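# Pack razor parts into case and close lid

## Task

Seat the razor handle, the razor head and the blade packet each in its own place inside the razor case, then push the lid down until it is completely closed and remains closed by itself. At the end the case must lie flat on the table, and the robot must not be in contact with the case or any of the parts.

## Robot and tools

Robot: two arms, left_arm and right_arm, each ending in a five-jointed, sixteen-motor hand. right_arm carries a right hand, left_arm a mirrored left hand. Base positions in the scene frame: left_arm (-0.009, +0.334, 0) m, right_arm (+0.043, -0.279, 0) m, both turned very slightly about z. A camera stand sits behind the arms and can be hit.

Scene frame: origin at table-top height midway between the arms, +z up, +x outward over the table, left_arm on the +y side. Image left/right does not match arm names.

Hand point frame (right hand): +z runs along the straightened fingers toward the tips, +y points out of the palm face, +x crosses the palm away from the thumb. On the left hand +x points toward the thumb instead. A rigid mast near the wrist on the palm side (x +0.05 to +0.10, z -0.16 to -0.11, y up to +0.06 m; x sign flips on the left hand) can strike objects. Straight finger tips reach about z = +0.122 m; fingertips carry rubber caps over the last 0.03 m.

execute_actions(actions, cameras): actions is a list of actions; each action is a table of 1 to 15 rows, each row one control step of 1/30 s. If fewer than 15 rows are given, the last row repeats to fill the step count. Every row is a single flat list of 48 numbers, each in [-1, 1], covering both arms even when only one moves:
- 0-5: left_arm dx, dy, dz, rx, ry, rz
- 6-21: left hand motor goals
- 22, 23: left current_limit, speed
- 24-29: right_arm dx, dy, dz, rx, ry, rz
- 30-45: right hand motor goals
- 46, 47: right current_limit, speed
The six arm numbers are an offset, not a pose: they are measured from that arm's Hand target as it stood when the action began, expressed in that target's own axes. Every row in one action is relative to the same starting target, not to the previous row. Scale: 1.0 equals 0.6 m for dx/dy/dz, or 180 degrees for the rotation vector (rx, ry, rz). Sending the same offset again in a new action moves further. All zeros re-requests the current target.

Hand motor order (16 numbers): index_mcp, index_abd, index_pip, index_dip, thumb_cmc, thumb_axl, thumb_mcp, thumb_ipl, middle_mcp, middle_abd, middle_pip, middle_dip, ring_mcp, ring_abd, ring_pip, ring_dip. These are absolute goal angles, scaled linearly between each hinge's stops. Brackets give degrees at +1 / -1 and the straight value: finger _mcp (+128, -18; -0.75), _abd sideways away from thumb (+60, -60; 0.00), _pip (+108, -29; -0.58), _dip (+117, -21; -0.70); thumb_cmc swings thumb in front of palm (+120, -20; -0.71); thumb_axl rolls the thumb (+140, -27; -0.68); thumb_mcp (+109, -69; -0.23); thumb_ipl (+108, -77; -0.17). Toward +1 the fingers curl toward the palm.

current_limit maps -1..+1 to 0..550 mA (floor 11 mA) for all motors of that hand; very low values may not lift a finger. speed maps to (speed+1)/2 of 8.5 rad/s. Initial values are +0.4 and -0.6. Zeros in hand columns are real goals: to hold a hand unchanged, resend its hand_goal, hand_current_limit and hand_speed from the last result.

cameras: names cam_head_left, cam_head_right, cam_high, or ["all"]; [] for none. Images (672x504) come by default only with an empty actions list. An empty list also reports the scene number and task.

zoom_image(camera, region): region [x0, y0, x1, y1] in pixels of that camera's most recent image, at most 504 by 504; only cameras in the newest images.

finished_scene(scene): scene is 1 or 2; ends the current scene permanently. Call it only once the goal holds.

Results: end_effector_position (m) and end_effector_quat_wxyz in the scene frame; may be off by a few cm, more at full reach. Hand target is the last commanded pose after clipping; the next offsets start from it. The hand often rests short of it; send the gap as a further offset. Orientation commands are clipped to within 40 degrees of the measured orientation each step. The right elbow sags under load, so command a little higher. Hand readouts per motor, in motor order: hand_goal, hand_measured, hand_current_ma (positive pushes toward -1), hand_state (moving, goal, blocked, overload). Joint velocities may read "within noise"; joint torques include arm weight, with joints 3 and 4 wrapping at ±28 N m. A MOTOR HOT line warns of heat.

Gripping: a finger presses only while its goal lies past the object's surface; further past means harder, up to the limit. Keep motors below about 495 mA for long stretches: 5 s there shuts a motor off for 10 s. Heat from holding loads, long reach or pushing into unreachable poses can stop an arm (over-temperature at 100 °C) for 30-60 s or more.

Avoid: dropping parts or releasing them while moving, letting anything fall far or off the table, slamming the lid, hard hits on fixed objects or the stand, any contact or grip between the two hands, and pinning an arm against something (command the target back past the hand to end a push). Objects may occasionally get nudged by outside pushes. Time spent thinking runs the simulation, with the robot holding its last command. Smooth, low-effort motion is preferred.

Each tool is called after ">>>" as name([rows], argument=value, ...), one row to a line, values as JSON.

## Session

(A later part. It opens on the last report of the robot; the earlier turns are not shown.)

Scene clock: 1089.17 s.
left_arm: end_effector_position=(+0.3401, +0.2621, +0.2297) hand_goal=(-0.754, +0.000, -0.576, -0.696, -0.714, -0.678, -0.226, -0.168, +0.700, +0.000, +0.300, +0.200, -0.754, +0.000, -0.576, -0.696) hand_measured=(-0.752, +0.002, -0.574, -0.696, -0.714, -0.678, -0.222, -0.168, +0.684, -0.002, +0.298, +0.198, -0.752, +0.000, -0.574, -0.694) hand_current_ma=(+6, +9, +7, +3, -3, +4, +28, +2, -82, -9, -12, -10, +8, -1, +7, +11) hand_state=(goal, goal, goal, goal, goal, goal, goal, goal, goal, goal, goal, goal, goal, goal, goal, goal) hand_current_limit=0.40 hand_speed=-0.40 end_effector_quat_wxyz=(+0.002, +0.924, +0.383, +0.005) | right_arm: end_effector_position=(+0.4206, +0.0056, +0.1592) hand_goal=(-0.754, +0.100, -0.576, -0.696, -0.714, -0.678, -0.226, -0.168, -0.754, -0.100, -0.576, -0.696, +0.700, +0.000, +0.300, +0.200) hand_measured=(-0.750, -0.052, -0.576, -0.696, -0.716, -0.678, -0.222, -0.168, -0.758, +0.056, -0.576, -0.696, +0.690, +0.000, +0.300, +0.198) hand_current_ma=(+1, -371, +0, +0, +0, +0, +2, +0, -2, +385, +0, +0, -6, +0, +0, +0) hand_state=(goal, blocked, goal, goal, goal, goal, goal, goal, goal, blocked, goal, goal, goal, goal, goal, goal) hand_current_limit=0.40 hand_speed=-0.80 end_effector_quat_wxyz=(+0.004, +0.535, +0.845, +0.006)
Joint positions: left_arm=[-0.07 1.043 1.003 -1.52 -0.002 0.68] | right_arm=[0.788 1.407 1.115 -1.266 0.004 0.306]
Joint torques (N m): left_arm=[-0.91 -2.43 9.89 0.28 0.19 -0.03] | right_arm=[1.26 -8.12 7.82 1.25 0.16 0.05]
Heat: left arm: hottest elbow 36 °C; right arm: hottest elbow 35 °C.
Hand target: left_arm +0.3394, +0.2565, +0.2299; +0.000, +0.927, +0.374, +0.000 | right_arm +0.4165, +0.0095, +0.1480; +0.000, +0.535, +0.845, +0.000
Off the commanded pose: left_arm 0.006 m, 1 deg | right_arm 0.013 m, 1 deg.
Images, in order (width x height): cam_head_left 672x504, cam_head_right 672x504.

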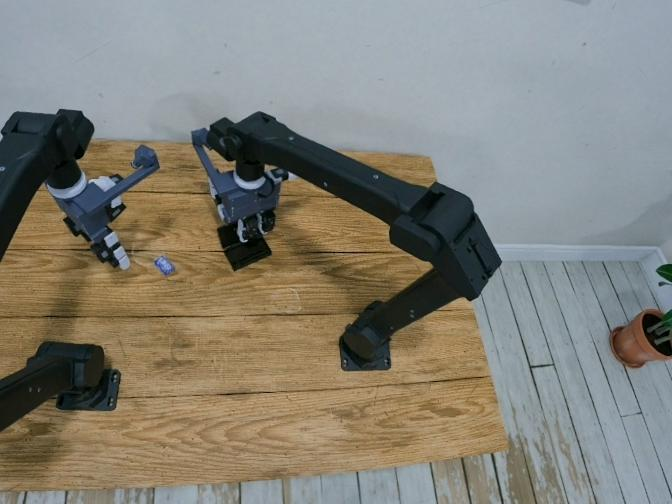

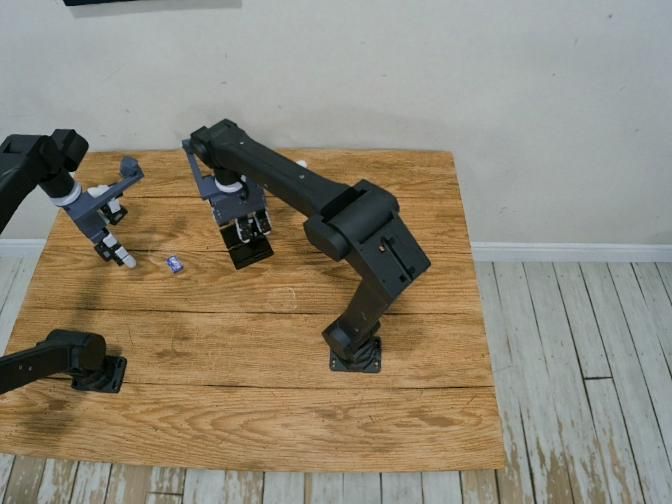

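>>> execute_actions([
  [[0,0,0,0,0,0,-0.754,0,-0.576,-0.696,-0.714,-0.678,-0.226,-0.168,0.7,0,0.3,0.2,-0.754,0,-0.576,-0.696,0.4,-0.4,0,-0.0275,0,0,0,0,-0.754,0.1,-0.576,-0.696,-0.714,-0.678,-0.226,-0.168,-0.754,-0.1,-0.576,-0.696,0.7,0,0.3,0.2,0.4,-0.8]],
], cameras=["cam_head_right","cam_head_left","cam_high"])

>>> zoom_image(camera="cam_head_left", region=[225, 224, 275, 274])

>>> zoom_image(camera="cam_head_right", region=[228, 224, 278, 274])

>>> zoom_image(camera="cam_high", region=[340, 240, 400, 300])

Scene clock: 1133.20 s.
left_arm: end_effector_position=(+0.3401, +0.2621, +0.2297) hand_goal=(-0.754, +0.000, -0.576, -0.696, -0.714, -0.678, -0.226, -0.168, +0.700, +0.000, +0.300, +0.200, -0.754, +0.000, -0.576, -0.696) hand_measured=(-0.752, +0.002, -0.574, -0.696, -0.714, -0.678, -0.222, -0.168, +0.684, -0.002, +0.298, +0.198, -0.752, +0.000, -0.574, -0.694) hand_current_ma=(+6, +9, +7, +3, -3, +4, +28, +2, -82, -9, -12, -10, +8, -1, +7, +11) hand_state=(goal, goal, goal, goal, goal, goal, goal, goal, goal, goal, goal, goal, goal, goal, goal, goal) hand_current_limit=0.40 hand_speed=-0.40 end_effector_quat_wxyz=(+0.002, +0.924, +0.383, +0.005) | right_arm: end_effector_position=(+0.4060, +0.0007, +0.1465) hand_goal=(-0.754, +0.100, -0.576, -0.696, -0.714, -0.678, -0.226, -0.168, -0.754, -0.100, -0.576, -0.696, +0.700, +0.000, +0.300, +0.200) hand_measured=(-0.750, -0.052, -0.574, -0.696, -0.716, -0.678, -0.222, -0.168, -0.758, +0.056, -0.578, -0.696, +0.690, +0.000, +0.300, +0.198) hand_current_ma=(+2, -371, +0, +0, +0, +0, +2, +0, -1, +385, +0, +0, -6, +0, +0, +0) hand_state=(goal, blocked, goal, goal, goal, goal, goal, goal, goal, blocked, goal, goal, goal, goal, goal, goal) hand_current_limit=0.40 hand_speed=-0.80 end_effector_quat_wxyz=(+0.001, +0.533, +0.846, -0.005)
Joint positions: left_arm=[-0.07 1.043 1.003 -1.52 -0.002 0.68] | right_arm=[0.804 1.394 1.072 -1.258 0.003 0.317]
Joint torques (N m): left_arm=[-0.91 -2.37 9.8 0.27 0.16 -0.03] | right_arm=[1.14 -9.7 7.91 0.95 0.16 0.06]
Heat: left arm: hottest elbow 36 °C; right arm: hottest elbow 33 °C.
Hand target: left_arm +0.3394, +0.2565, +0.2299; +0.000, +0.927, +0.374, +0.000 | right_arm +0.4015, +0.0025, +0.1479; +0.000, +0.535, +0.845, +0.000
Off the commanded pose: left_arm 0.006 m, 1 deg | right_arm 0.005 m, 1 deg.

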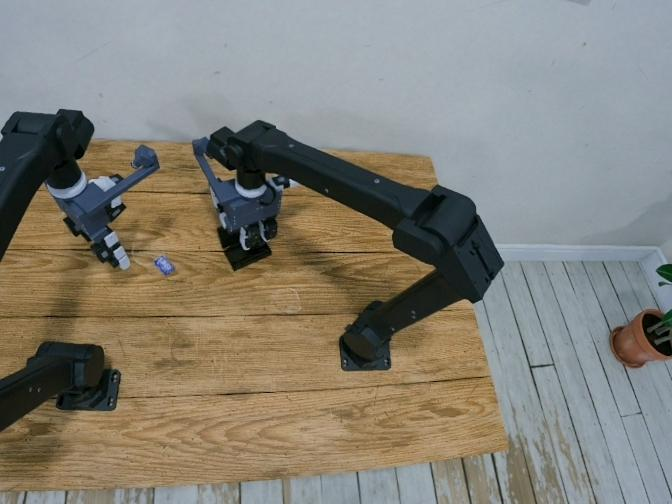

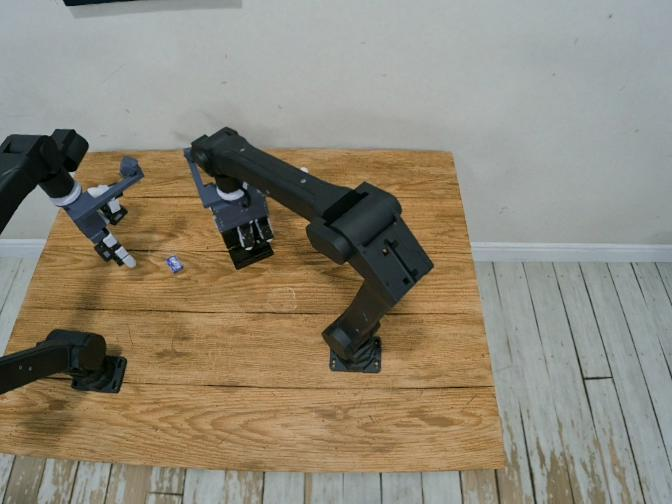

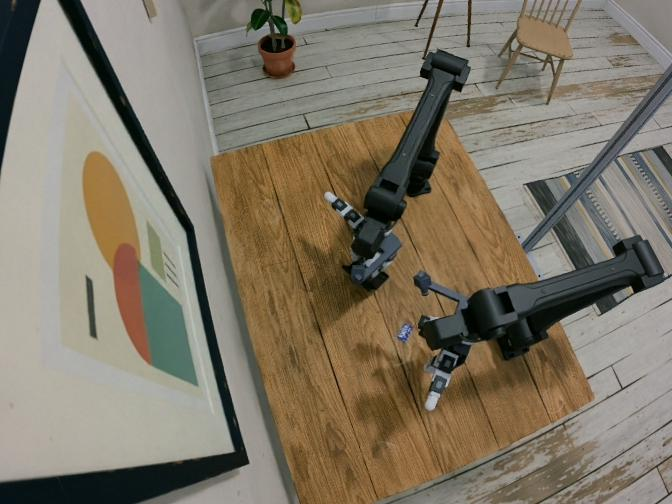

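Scaled by 10.080 from the camera's 672x504 image, which has a finer 960x720 frame.

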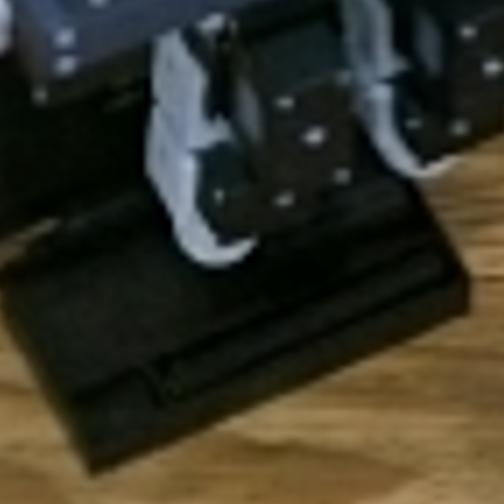

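Scaled by 10.080 from the camera's 672x504 image, which has a finer 960x720 frame.

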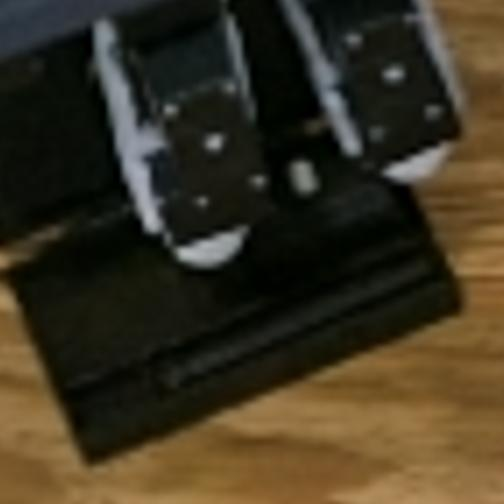

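Scaled by 8.400 from the camera's 672x504 image, which has a finer 960x720 frame.

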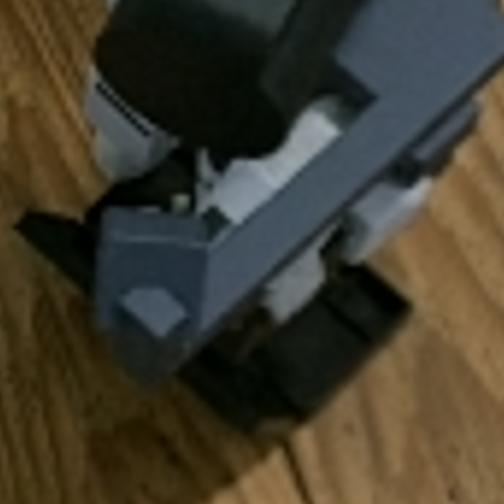

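>>> execute_actions([
  [[0,0,0,0,0,0,-0.754,0,-0.576,-0.696,-0.714,-0.678,-0.226,-0.168,0.7,0,0.3,0.2,-0.754,0,-0.576,-0.696,0.4,-0.4,0.0017,0.005,0.008,0,0,0,-0.754,0.1,-0.576,-0.696,-0.714,-0.678,-0.226,-0.168,-0.754,-0.1,-0.576,-0.696,0.7,0,0.3,0.2,0.4,-0.8]],
], cameras=["cam_head_right","cam_head_left"])

>>> zoom_image(camera="cam_head_left", region=[225, 224, 275, 274])

>>> zoom_image(camera="cam_head_right", region=[228, 224, 278, 274])

Scene clock: 1177.73 s.
left_arm: end_effector_position=(+0.3401, +0.2621, +0.2297) hand_goal=(-0.754, +0.000, -0.576, -0.696, -0.714, -0.678, -0.226, -0.168, +0.700, +0.000, +0.300, +0.200, -0.754, +0.000, -0.576, -0.696) hand_measured=(-0.752, +0.002, -0.574, -0.696, -0.714, -0.678, -0.222, -0.168, +0.684, -0.002, +0.298, +0.198, -0.752, +0.000, -0.574, -0.694) hand_current_ma=(+6, +9, +7, +3, -3, +4, +28, +2, -82, -9, -12, -10, +8, -1, +7, +11) hand_state=(goal, goal, goal, goal, goal, goal, goal, goal, goal, goal, goal, goal, goal, goal, goal, goal) hand_current_limit=0.40 hand_speed=-0.40 end_effector_quat_wxyz=(+0.002, +0.924, +0.383, +0.005) | right_arm: end_effector_position=(+0.4072, +0.0018, +0.1469) hand_goal=(-0.754, +0.100, -0.576, -0.696, -0.714, -0.678, -0.226, -0.168, -0.754, -0.100, -0.576, -0.696, +0.700, +0.000, +0.300, +0.200) hand_measured=(-0.750, -0.052, -0.574, -0.696, -0.716, -0.678, -0.222, -0.168, -0.758, +0.056, -0.578, -0.696, +0.690, +0.000, +0.300, +0.198) hand_current_ma=(+2, -371, +0, +0, +0, +0, +2, +0, -1, +385, +0, +0, -6, +0, +0, +0) hand_state=(goal, blocked, goal, goal, goal, goal, goal, goal, goal, blocked, goal, goal, goal, goal, goal, goal) hand_current_limit=0.40 hand_speed=-0.80 end_effector_quat_wxyz=(+0.001, +0.534, +0.846, -0.002)
Joint positions: left_arm=[-0.07 1.043 1.003 -1.52 -0.002 0.68] | right_arm=[0.804 1.394 1.072 -1.252 0.003 0.318]
Joint torques (N m): left_arm=[-0.91 -2.61 9.73 0.27 0.19 -0.03] | right_arm=[1.14 -8.82 7.86 1.21 0.17 0.07]
Heat: left arm: hottest elbow 36 °C; right arm: hottest elbow 32 °C.
Hand target: left_arm +0.3394, +0.2565, +0.2299; +0.000, +0.927, +0.374, +0.000 | right_arm +0.4038, +0.0047, +0.1431; +0.000, +0.535, +0.845, +0.000
Off the commanded pose: left_arm 0.006 m, 1 deg | right_arm 0.006 m, 0 deg.
Images, in order (width x height): cam_head_left 672x504, cam_head_right 672x504.

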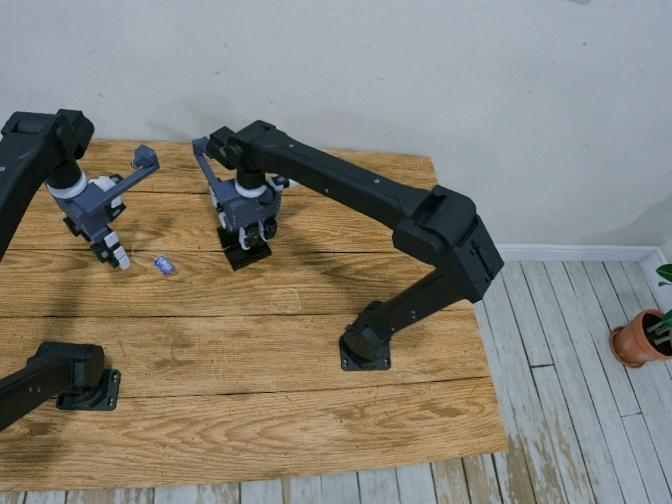

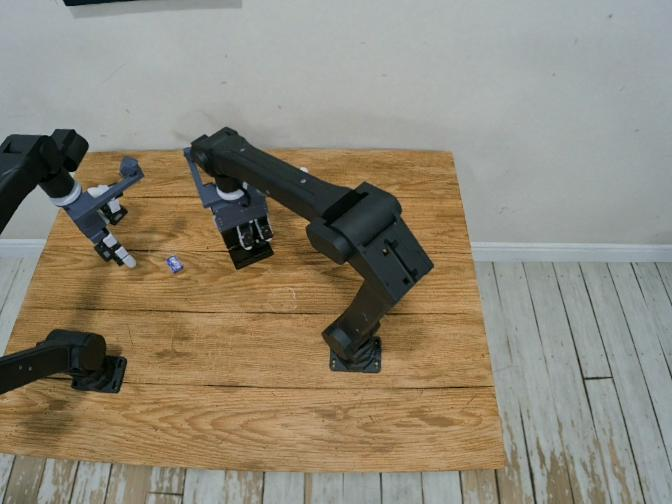

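Scaled by 10.080 from the camera's 672x504 image, which has a finer 960x720 frame.

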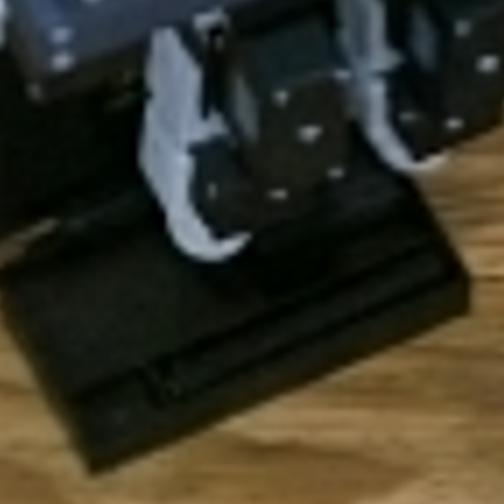

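Scaled by 10.080 from the camera's 672x504 image, which has a finer 960x720 frame.

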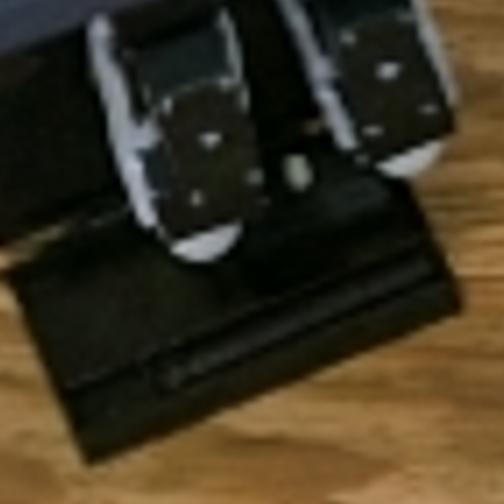

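>>> execute_actions([
  [[0,0,0,0,0,0,-0.754,0,-0.576,-0.696,-0.714,-0.678,-0.226,-0.168,0.7,0,0.3,0.2,-0.754,0,-0.576,-0.696,0.4,-0.4,0,-0.003,0.008,0,0,0,-0.754,0.1,-0.576,-0.696,-0.714,-0.678,-0.226,-0.168,-0.754,-0.1,-0.576,-0.696,0.7,0,0.3,0.2,0.4,-0.8]],
], cameras=["cam_head_right","cam_head_left"])

>>> zoom_image(camera="cam_head_left", region=[240, 224, 275, 259])

>>> zoom_image(camera="cam_head_right", region=[240, 224, 275, 259])

Scene clock: 1184.63 s.
left_arm: end_effector_position=(+0.3401, +0.2621, +0.2297) hand_goal=(-0.754, +0.000, -0.576, -0.696, -0.714, -0.678, -0.226, -0.168, +0.700, +0.000, +0.300, +0.200, -0.754, +0.000, -0.576, -0.696) hand_measured=(-0.752, +0.002, -0.574, -0.696, -0.714, -0.678, -0.222, -0.168, +0.684, -0.002, +0.298, +0.198, -0.752, +0.000, -0.574, -0.694) hand_current_ma=(+6, +9, +7, +3, -3, +4, +28, +2, -82, -9, -12, -10, +8, -1, +7, +11) hand_state=(goal, goal, goal, goal, goal, goal, goal, goal, goal, goal, goal, goal, goal, goal, goal, goal) hand_current_limit=0.40 hand_speed=-0.40 end_effector_quat_wxyz=(+0.002, +0.924, +0.383, +0.005) | right_arm: end_effector_position=(+0.4063, +0.0015, +0.1433) hand_goal=(-0.754, +0.100, -0.576, -0.696, -0.714, -0.678, -0.226, -0.168, -0.754, -0.100, -0.576, -0.696, +0.700, +0.000, +0.300, +0.200) hand_measured=(-0.750, -0.052, -0.574, -0.696, -0.716, -0.678, -0.222, -0.168, -0.758, +0.056, -0.578, -0.696, +0.690, +0.000, +0.300, +0.198) hand_current_ma=(+2, -371, +0, +0, +0, +0, +2, +0, -1, +385, +0, +0, -6, +0, +0, +0) hand_state=(goal, blocked, goal, goal, goal, goal, goal, goal, goal, blocked, goal, goal, goal, goal, goal, goal) hand_current_limit=0.40 hand_speed=-0.80 end_effector_quat_wxyz=(+0.002, +0.534, +0.846, -0.001)
Joint positions: left_arm=[-0.07 1.043 1.003 -1.52 -0.002 0.68] | right_arm=[0.805 1.394 1.062 -1.24 0.003 0.319]
Joint torques (N m): left_arm=[-0.85 -2.37 9.7 0.25 0.17 -0.03] | right_arm=[1.14 -8.82 7.57 1.25 0.16 0.07]
Heat: left arm: hottest elbow 36 °C; right arm: hottest elbow 32 °C.
Hand target: left_arm +0.3394, +0.2565, +0.2299; +0.000, +0.927, +0.374, +0.000 | right_arm +0.4022, +0.0039, +0.1383; +0.000, +0.536, +0.845, +0.000
Off the commanded pose: left_arm 0.006 m, 1 deg | right_arm 0.007 m, 0 deg.
Images, in order (width x height): cam_head_left 672x504, cam_head_right 672x504.

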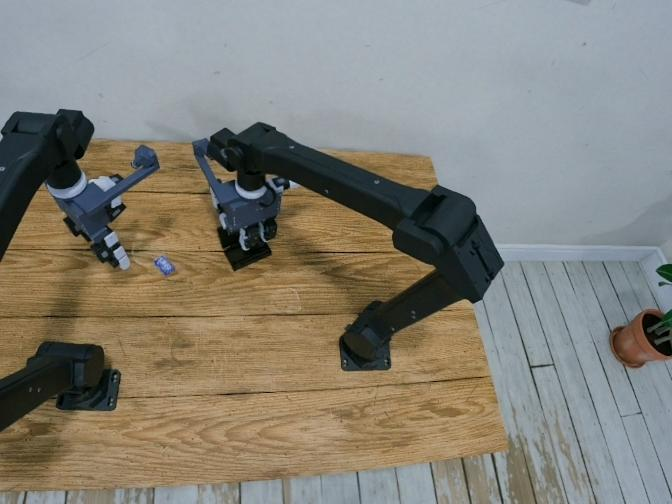

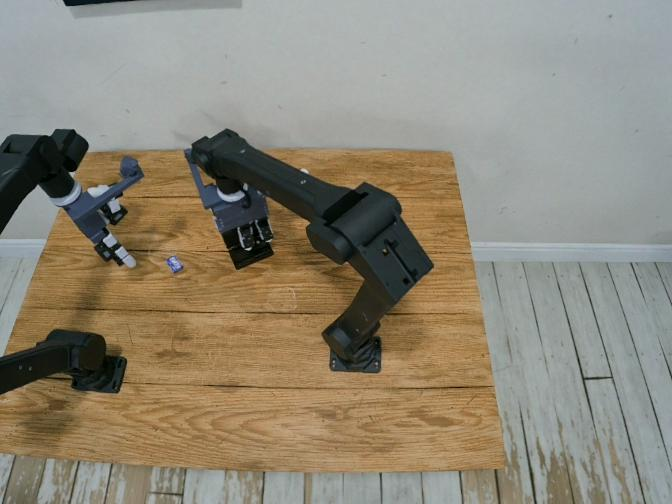

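Scaled by 14.400 from the camera's 672x504 image, which has a finer 960x720 frame.

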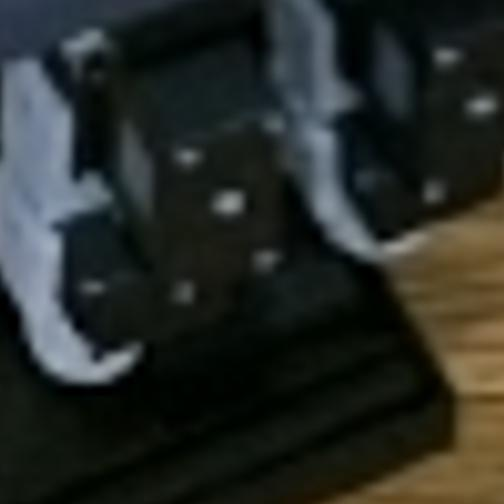

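Scaled by 14.400 from the camera's 672x504 image, which has a finer 960x720 frame.

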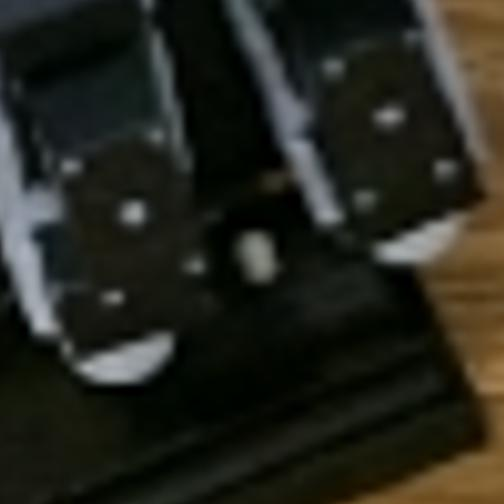

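>>> zoom_image(camera="cam_head_left", region=[248, 234, 272, 258])

>>> zoom_image(camera="cam_head_right", region=[250, 234, 274, 258])

Scaled by 21.000 from the camera's 672x504 image, which has a finer 960x720 frame.

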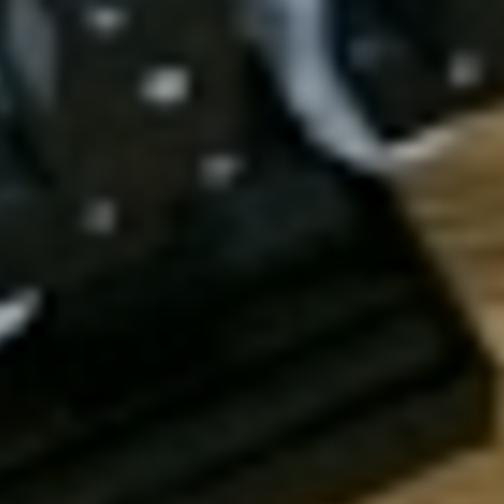

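Scaled by 21.000 from the camera's 672x504 image, which has a finer 960x720 frame.

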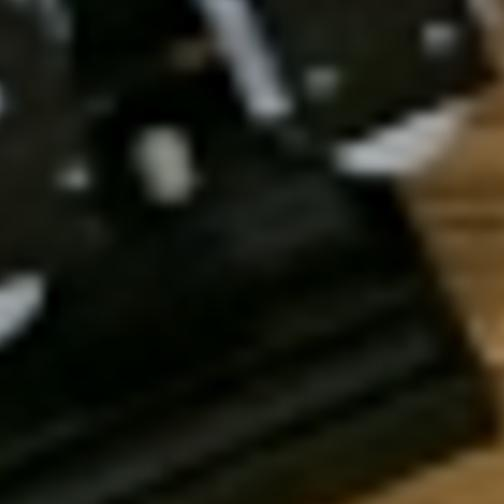

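>>> execute_actions([
  [[0,0,0,0,0,0,-0.754,0,-0.576,-0.696,-0.714,-0.678,-0.226,-0.168,0.7,0,0.3,0.2,-0.754,0,-0.576,-0.696,0.4,-0.4,0.0045,0,0.005,0,0,0,-0.754,0.1,-0.576,-0.696,-0.714,-0.678,-0.226,-0.168,-0.754,-0.1,-0.576,-0.696,0.7,0,0.3,0.2,0.4,-0.8]],
], cameras=["cam_head_right","cam_head_left"])

>>> zoom_image(camera="cam_head_right", region=[240, 230, 275, 265])

Scene clock: 1211.83 s.
left_arm: end_effector_position=(+0.3401, +0.2621, +0.2297) hand_goal=(-0.754, +0.000, -0.576, -0.696, -0.714, -0.678, -0.226, -0.168, +0.700, +0.000, +0.300, +0.200, -0.754, +0.000, -0.576, -0.696) hand_measured=(-0.752, +0.002, -0.574, -0.696, -0.714, -0.678, -0.222, -0.168, +0.684, -0.002, +0.298, +0.198, -0.752, +0.000, -0.574, -0.694) hand_current_ma=(+6, +9, +7, +3, -3, +4, +28, +2, -82, -9, -12, -10, +8, -1, +7, +11) hand_state=(goal, goal, goal, goal, goal, goal, goal, goal, goal, goal, goal, goal, goal, goal, goal, goal) hand_current_limit=0.40 hand_speed=-0.40 end_effector_quat_wxyz=(+0.002, +0.924, +0.383, +0.005) | right_arm: end_effector_position=(+0.4066, +0.0045, +0.1440) hand_goal=(-0.754, +0.100, -0.576, -0.696, -0.714, -0.678, -0.226, -0.168, -0.754, -0.100, -0.576, -0.696, +0.700, +0.000, +0.300, +0.200) hand_measured=(-0.750, -0.052, -0.574, -0.696, -0.716, -0.678, -0.222, -0.168, -0.758, +0.056, -0.578, -0.696, +0.690, +0.000, +0.300, +0.198) hand_current_ma=(+2, -371, +0, +0, +0, +0, +2, +0, -1, +385, +0, +0, -6, +0, +0, +0) hand_state=(goal, blocked, goal, goal, goal, goal, goal, goal, goal, blocked, goal, goal, goal, goal, goal, goal) hand_current_limit=0.40 hand_speed=-0.80 end_effector_quat_wxyz=(+0.003, +0.534, +0.845, +0.004)
Joint positions: left_arm=[-0.07 1.043 1.003 -1.52 -0.002 0.68] | right_arm=[0.811 1.394 1.062 -1.23 0.003 0.326]
Joint torques (N m): left_arm=[-1.03 -2.43 9.77 0.29 0.18 -0.03] | right_arm=[1.2 -8.47 7.32 1.21 0.17 0.07]
Heat: left arm: hottest elbow 36 °C; right arm: hottest elbow 32 °C.
Hand target: left_arm +0.3394, +0.2565, +0.2299; +0.000, +0.927, +0.374, +0.000 | right_arm +0.4010, +0.0063, +0.1353; +0.000, +0.536, +0.845, +0.000
Off the commanded pose: left_arm 0.006 m, 1 deg | right_arm 0.011 m, 1 deg.
Images, in order (width x height): cam_head_left 672x504, cam_head_right 672x504.

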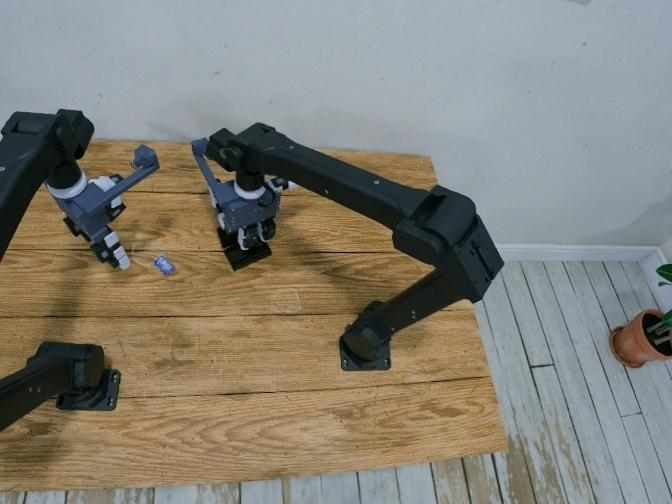

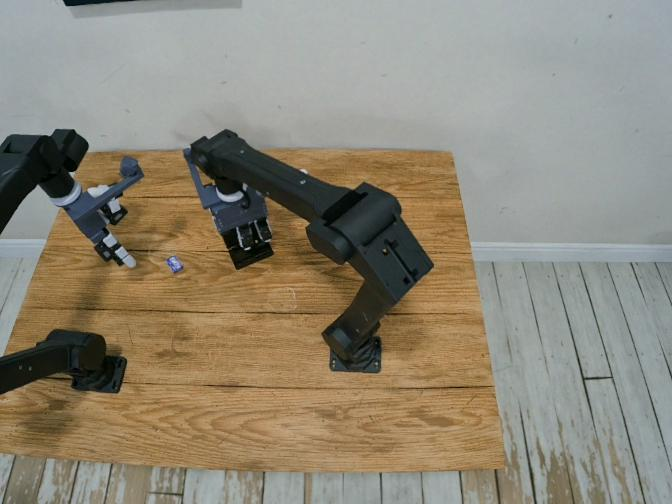

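Scaled by 14.400 from the camera's 672x504 image, which has a finer 960x720 frame.

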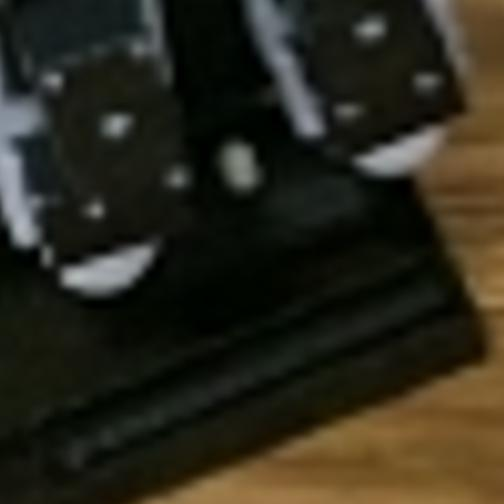

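>>> execute_actions([
  [[0,0,0,0,0,0,-0.754,0,-0.576,-0.696,-0.714,-0.678,-0.226,-0.168,0.7,0,0.3,0.2,-0.754,0,-0.576,-0.696,0.4,-0.4,0,-0.004,-0.003,0,0,0,-0.754,0.1,-0.576,-0.696,-0.714,-0.678,-0.226,-0.168,-0.754,-0.1,-0.576,-0.696,0.7,0,0.3,0.2,0.4,-0.8]],
], cameras=["cam_head_right","cam_head_left"])

>>> zoom_image(camera="cam_head_right", region=[240, 230, 275, 265])

>>> zoom_image(camera="cam_head_left", region=[240, 230, 275, 265])

Scene clock: 1224.90 s.
left_arm: end_effector_position=(+0.3401, +0.2621, +0.2297) hand_goal=(-0.754, +0.000, -0.576, -0.696, -0.714, -0.678, -0.226, -0.168, +0.700, +0.000, +0.300, +0.200, -0.754, +0.000, -0.576, -0.696) hand_measured=(-0.752, +0.002, -0.574, -0.696, -0.714, -0.678, -0.222, -0.168, +0.684, -0.002, +0.298, +0.198, -0.752, +0.000, -0.574, -0.694) hand_current_ma=(+6, +9, +7, +3, -3, +4, +28, +2, -82, -9, -12, -10, +8, -1, +7, +11) hand_state=(goal, goal, goal, goal, goal, goal, goal, goal, goal, goal, goal, goal, goal, goal, goal, goal) hand_current_limit=0.40 hand_speed=-0.40 end_effector_quat_wxyz=(+0.002, +0.924, +0.383, +0.005) | right_arm: end_effector_position=(+0.4051, +0.0036, +0.1420) hand_goal=(-0.754, +0.100, -0.576, -0.696, -0.714, -0.678, -0.226, -0.168, -0.754, -0.100, -0.576, -0.696, +0.700, +0.000, +0.300, +0.200) hand_measured=(-0.748, -0.052, -0.574, -0.696, -0.716, -0.678, -0.222, -0.168, -0.758, +0.056, -0.578, -0.696, +0.690, +0.000, +0.300, +0.198) hand_current_ma=(+2, -371, +0, +0, +0, +0, +2, +0, -1, +385, +0, +0, -6, +0, +0, +0) hand_state=(goal, blocked, goal, goal, goal, goal, goal, goal, goal, blocked, goal, goal, goal, goal, goal, goal) hand_current_limit=0.40 hand_speed=-0.80 end_effector_quat_wxyz=(+0.002, +0.535, +0.845, +0.001)
Joint positions: left_arm=[-0.07 1.043 1.003 -1.52 -0.002 0.68] | right_arm=[0.812 1.394 1.057 -1.23 0.003 0.328]
Joint torques (N m): left_arm=[-1.32 -2.55 9.83 0.35 0.18 -0.03] | right_arm=[1.32 -8.94 7.47 1.05 0.17 0.08]
Heat: left arm: hottest elbow 36 °C; right arm: hottest elbow 32 °C.
Hand target: left_arm +0.3394, +0.2565, +0.2299; +0.000, +0.927, +0.374, +0.000 | right_arm +0.3989, +0.0053, +0.1371; +0.000, +0.535, +0.845, +0.000
Off the commanded pose: left_arm 0.006 m, 1 deg | right_arm 0.008 m, 0 deg.
Images, in order (width x height): cam_head_left 672x504, cam_head_right 672x504.

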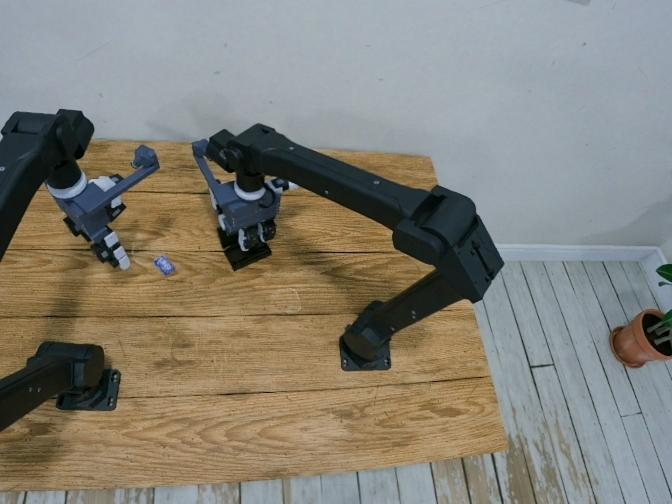

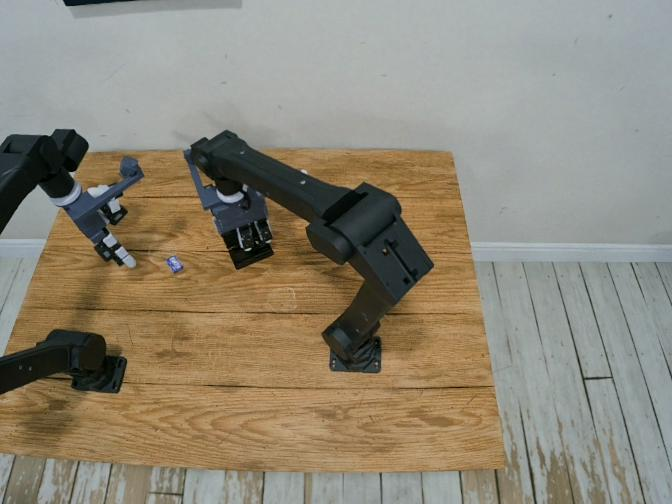

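Scaled by 14.400 from the camera's 672x504 image, which has a finer 960x720 frame.

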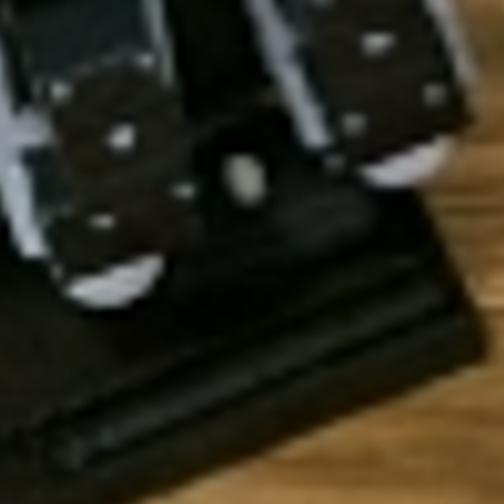

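Scaled by 14.400 from the camera's 672x504 image, which has a finer 960x720 frame.

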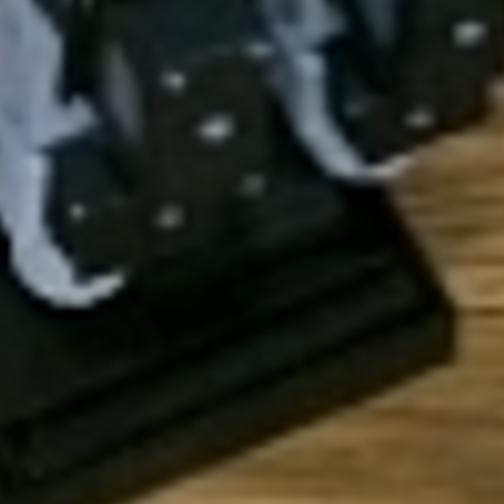

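>>> execute_actions([
  [[0,0,0,0,0,0,-0.754,0,-0.576,-0.696,-0.714,-0.678,-0.226,-0.168,0.7,0,0.3,0.2,-0.754,0,-0.576,-0.696,0.4,-0.4,0.0012,0.0,0.002,0,0,0,-0.754,-0.07,-0.576,-0.696,-0.714,-0.678,-0.226,-0.168,-0.754,0.07,-0.576,-0.696,0.7,0,0.3,0.2,0.4,-0.93]],
  [[0,0,0,0,0,0,-0.754,0,-0.576,-0.696,-0.714,-0.678,-0.226,-0.168,0.7,0,0.3,0.2,-0.754,0,-0.576,-0.696,0.4,-0.4,0,0,0,0,0,0,-0.754,-0.13,-0.576,-0.696,-0.714,-0.678,-0.226,-0.168,-0.754,0.13,-0.576,-0.696,0.7,0,0.3,0.2,0.4,-0.9]],
], cameras=["cam_head_right","cam_head_left"])

>>> zoom_image(camera="cam_head_right", region=[240, 230, 275, 265])

>>> zoom_image(camera="cam_head_left", region=[240, 230, 275, 265])

Scene clock: 1236.30 s.
left_arm: end_effector_position=(+0.3401, +0.2621, +0.2297) hand_goal=(-0.754, +0.000, -0.576, -0.696, -0.714, -0.678, -0.226, -0.168, +0.700, +0.000, +0.300, +0.200, -0.754, +0.000, -0.576, -0.696) hand_measured=(-0.752, +0.002, -0.574, -0.696, -0.714, -0.678, -0.222, -0.168, +0.684, -0.002, +0.298, +0.198, -0.752, +0.000, -0.574, -0.694) hand_current_ma=(+6, +9, +7, +3, -3, +4, +28, +2, -82, -9, -12, -10, +8, -1, +7, +11) hand_state=(goal, goal, goal, goal, goal, goal, goal, goal, goal, goal, goal, goal, goal, goal, goal, goal) hand_current_limit=0.40 hand_speed=-0.40 end_effector_quat_wxyz=(+0.002, +0.924, +0.383, +0.005) | right_arm: end_effector_position=(+0.4044, +0.0042, +0.1420) hand_goal=(-0.754, -0.130, -0.576, -0.696, -0.714, -0.678, -0.226, -0.168, -0.754, +0.130, -0.576, -0.696, +0.700, +0.000, +0.300, +0.200) hand_measured=(-0.748, -0.126, -0.574, -0.696, -0.716, -0.678, -0.222, -0.168, -0.756, +0.126, -0.578, -0.696, +0.690, +0.000, +0.300, +0.198) hand_current_ma=(+2, +1, +0, +0, +0, +0, +2, +0, +0, -1, +0, +0, -6, +0, +0, +0) hand_state=(goal, goal, goal, goal, goal, goal, goal, goal, goal, goal, goal, goal, goal, goal, goal, goal) hand_current_limit=0.40 hand_speed=-0.90 end_effector_quat_wxyz=(+0.002, +0.534, +0.845, +0.001)
Joint positions: left_arm=[-0.07 1.043 1.003 -1.52 -0.002 0.68] | right_arm=[0.814 1.394 1.057 -1.23 0.003 0.33]
Joint torques (N m): left_arm=[-1.08 -2.55 9.83 0.27 0.17 -0.01] | right_arm=[1.26 -8.82 7.36 1.16 0.17 0.07]
Heat: left arm: hottest elbow 36 °C; right arm: hottest elbow 32 °C.
Hand target: left_arm +0.3394, +0.2565, +0.2299; +0.000, +0.927, +0.374, +0.000 | right_arm +0.3986, +0.0060, +0.1359; +0.000, +0.535, +0.845, +0.000
Off the commanded pose: left_arm 0.006 m, 1 deg | right_arm 0.009 m, 0 deg.
Images, in order (width x height): cam_head_left 672x504, cam_head_right 672x504.

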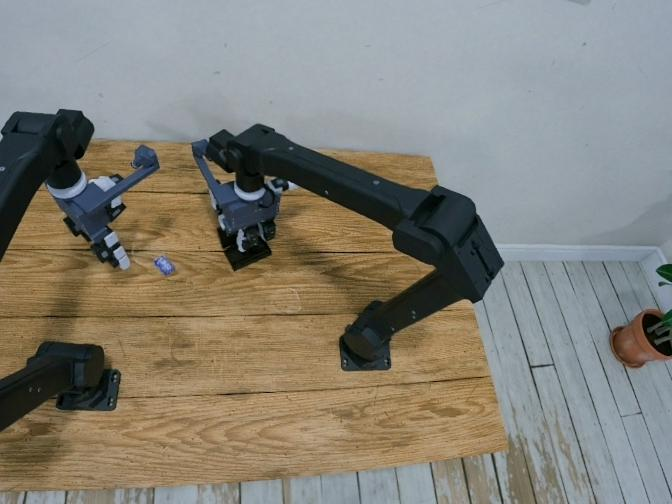

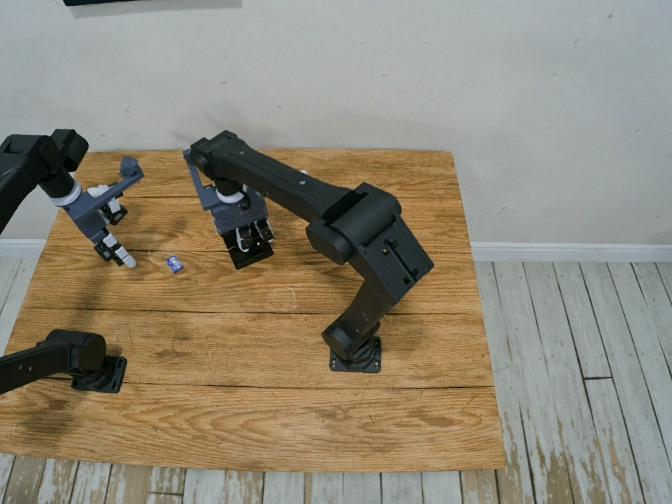

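Scaled by 14.400 from the camera's 672x504 image, which has a finer 960x720 frame.

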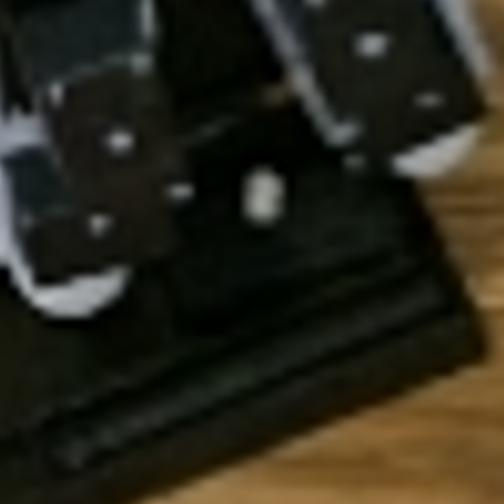

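Scaled by 14.400 from the camera's 672x504 image, which has a finer 960x720 frame.

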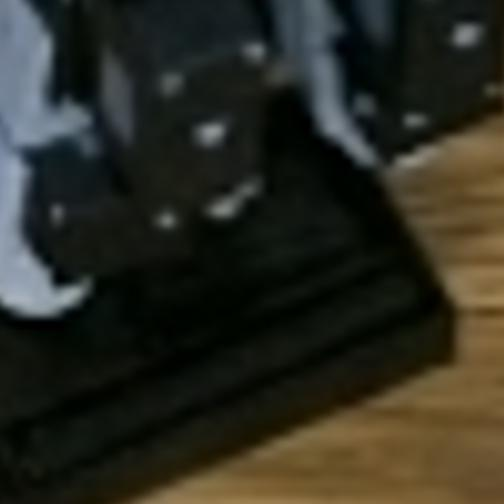

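>>> execute_actions([
  [[0,0,0,0,0,0,-0.754,0,-0.576,-0.696,-0.714,-0.678,-0.226,-0.168,0.7,0,0.3,0.2,-0.754,0,-0.576,-0.696,0.4,-0.4,0,0.004,-0.03,0,0,0,-0.754,-0.13,-0.576,-0.696,-0.714,-0.678,-0.226,-0.168,-0.754,0.13,-0.576,-0.696,0.7,0,0.3,0.2,0.4,-0.8]],
  [[0,0,0,0,0,0,-0.754,0,-0.576,-0.696,-0.714,-0.678,-0.226,-0.168,0.7,0,0.3,0.2,-0.754,0,-0.576,-0.696,0.4,-0.4,0,0,-0.12,0,0,0,-0.754,-0.13,-0.576,-0.696,-0.714,-0.678,-0.226,-0.168,-0.754,0.13,-0.576,-0.696,0.7,0,0.3,0.2,0.4,-0.8]],
  [[0,0,0,0,0,0,-0.754,0,-0.576,-0.696,-0.714,-0.678,-0.226,-0.168,0.7,0,0.3,0.2,-0.754,0,-0.576,-0.696,0.4,-0.4,-0.12,0,0,0,0,0.1,-0.754,-0.13,-0.576,-0.696,-0.714,-0.678,-0.226,-0.168,-0.754,0.13,-0.576,-0.696,0.7,0,0.3,0.2,0.4,-0.8]],
], cameras=["cam_head_right","cam_head_left","cam_high"])

>>> zoom_image(camera="cam_head_right", region=[228, 224, 278, 274])

>>> zoom_image(camera="cam_head_left", region=[225, 224, 275, 274])

>>> zoom_image(camera="cam_high", region=[340, 240, 400, 300])

Scene clock: 1246.77 s.
left_arm: end_effector_position=(+0.3401, +0.2621, +0.2297) hand_goal=(-0.754, +0.000, -0.576, -0.696, -0.714, -0.678, -0.226, -0.168, +0.700, +0.000, +0.300, +0.200, -0.754, +0.000, -0.576, -0.696) hand_measured=(-0.752, +0.002, -0.574, -0.696, -0.714, -0.678, -0.222, -0.168, +0.684, -0.002, +0.298, +0.198, -0.752, +0.000, -0.574, -0.694) hand_current_ma=(+6, +9, +7, +3, -3, +4, +28, +2, -82, -9, -12, -10, +8, -1, +7, +11) hand_state=(goal, goal, goal, goal, goal, goal, goal, goal, goal, goal, goal, goal, goal, goal, goal, goal) hand_current_limit=0.40 hand_speed=-0.40 end_effector_quat_wxyz=(+0.002, +0.924, +0.383, +0.005) | right_arm: end_effector_position=(+0.4284, -0.0641, +0.2176) hand_goal=(-0.754, -0.130, -0.576, -0.696, -0.714, -0.678, -0.226, -0.168, -0.754, +0.130, -0.576, -0.696, +0.700, +0.000, +0.300, +0.200) hand_measured=(-0.752, -0.128, -0.574, -0.696, -0.712, -0.678, -0.220, -0.168, -0.752, +0.128, -0.576, -0.696, +0.690, +0.000, +0.300, +0.198) hand_current_ma=(+1, +1, +0, +0, +0, +0, +3, +0, +0, +0, +0, +0, -6, +0, +0, +0) hand_state=(goal, goal, goal, goal, goal, goal, goal, goal, goal, goal, goal, goal, goal, goal, goal, goal) hand_current_limit=0.40 hand_speed=-0.80 end_effector_quat_wxyz=(-0.001, +0.658, +0.753, -0.004)
Joint positions: left_arm=[-0.07 1.043 1.003 -1.52 -0.002 0.68] | right_arm=[0.69 1.329 1.201 -1.45 0 0.515]
Joint torques (N m): left_arm=[-1.14 -2.43 9.84 0.28 0.19 -0.01] | right_arm=[0.97 -7.71 11.41 0.28 0.3 0.07]
Heat: left arm: hottest elbow 36 °C; right arm: hottest elbow 32 °C.
Hand target: left_arm +0.3394, +0.2565, +0.2299; +0.000, +0.927, +0.374, +0.000 | right_arm +0.4314, -0.0579, +0.2260; +0.000, +0.661, +0.751, +0.000
Off the commanded pose: left_arm 0.006 m, 1 deg | right_arm 0.011 m, 1 deg.

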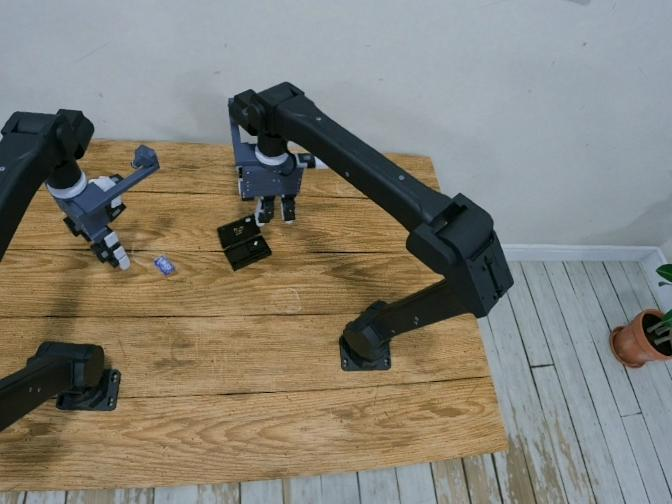

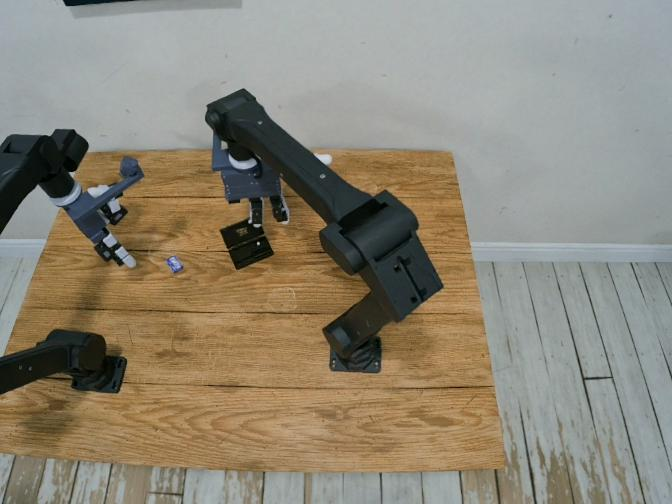

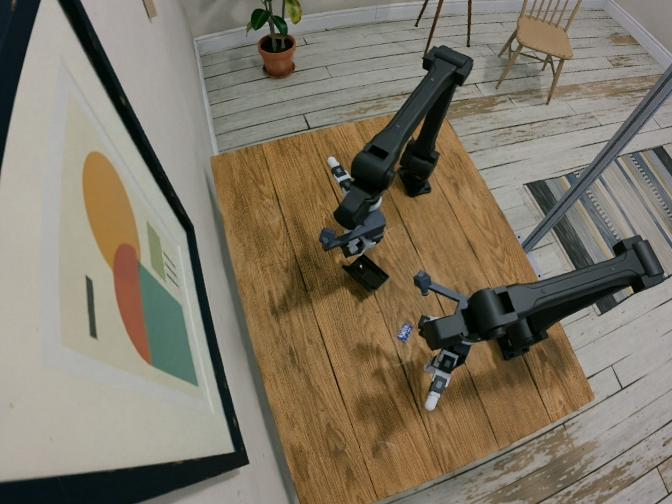

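Scaled by 10.080 from the camera's 672x504 image, which has a finer 960x720 frame.

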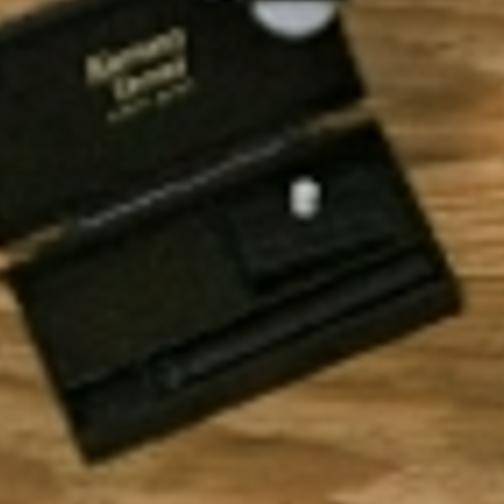

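Scaled by 10.080 from the camera's 672x504 image, which has a finer 960x720 frame.

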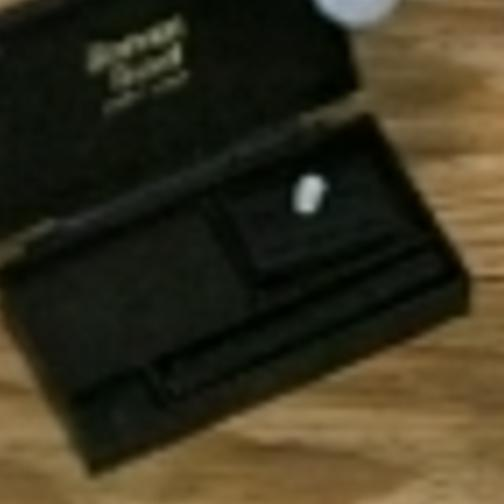

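Scaled by 8.400 from the camera's 672x504 image, which has a finer 960x720 frame.

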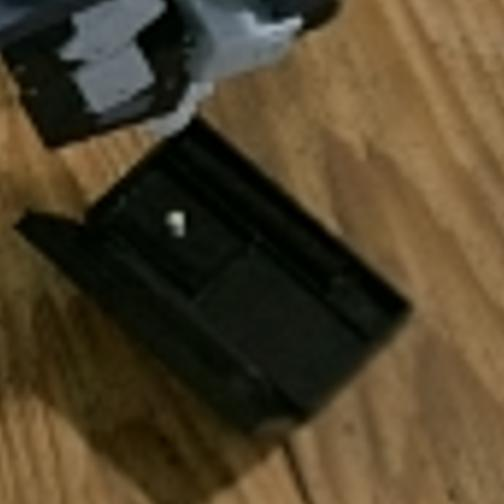

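>>> zoom_image(camera="cam_head_left", region=[244, 234, 272, 262])

>>> zoom_image(camera="cam_high", region=[348, 250, 378, 280])

>>> zoom_image(camera="cam_head_right", region=[246, 232, 276, 262])

Scaled by 18.000 from the camera's 672x504 image, which has a finer 960x720 frame.

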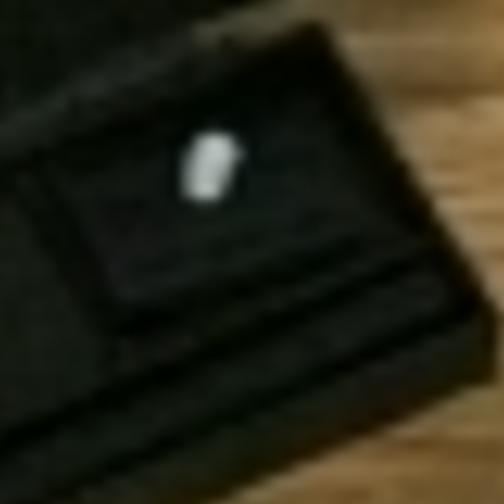

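Scaled by 16.800 from the camera's 672x504 image, which has a finer 960x720 frame.

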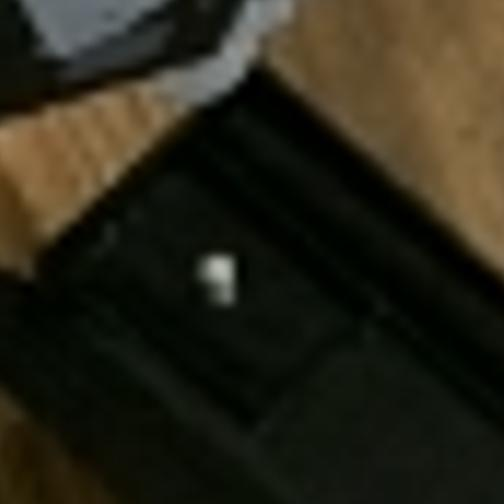

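Scaled by 16.800 from the camera's 672x504 image, which has a finer 960x720 frame.

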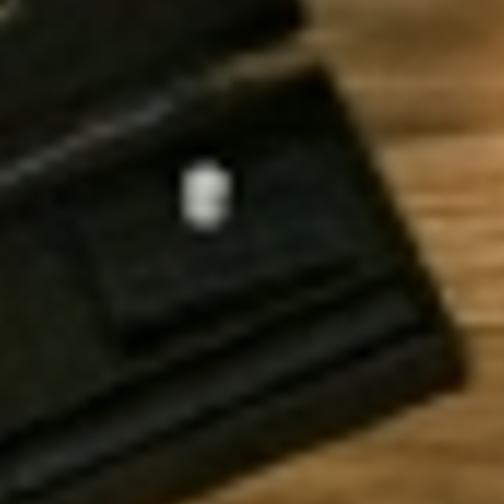

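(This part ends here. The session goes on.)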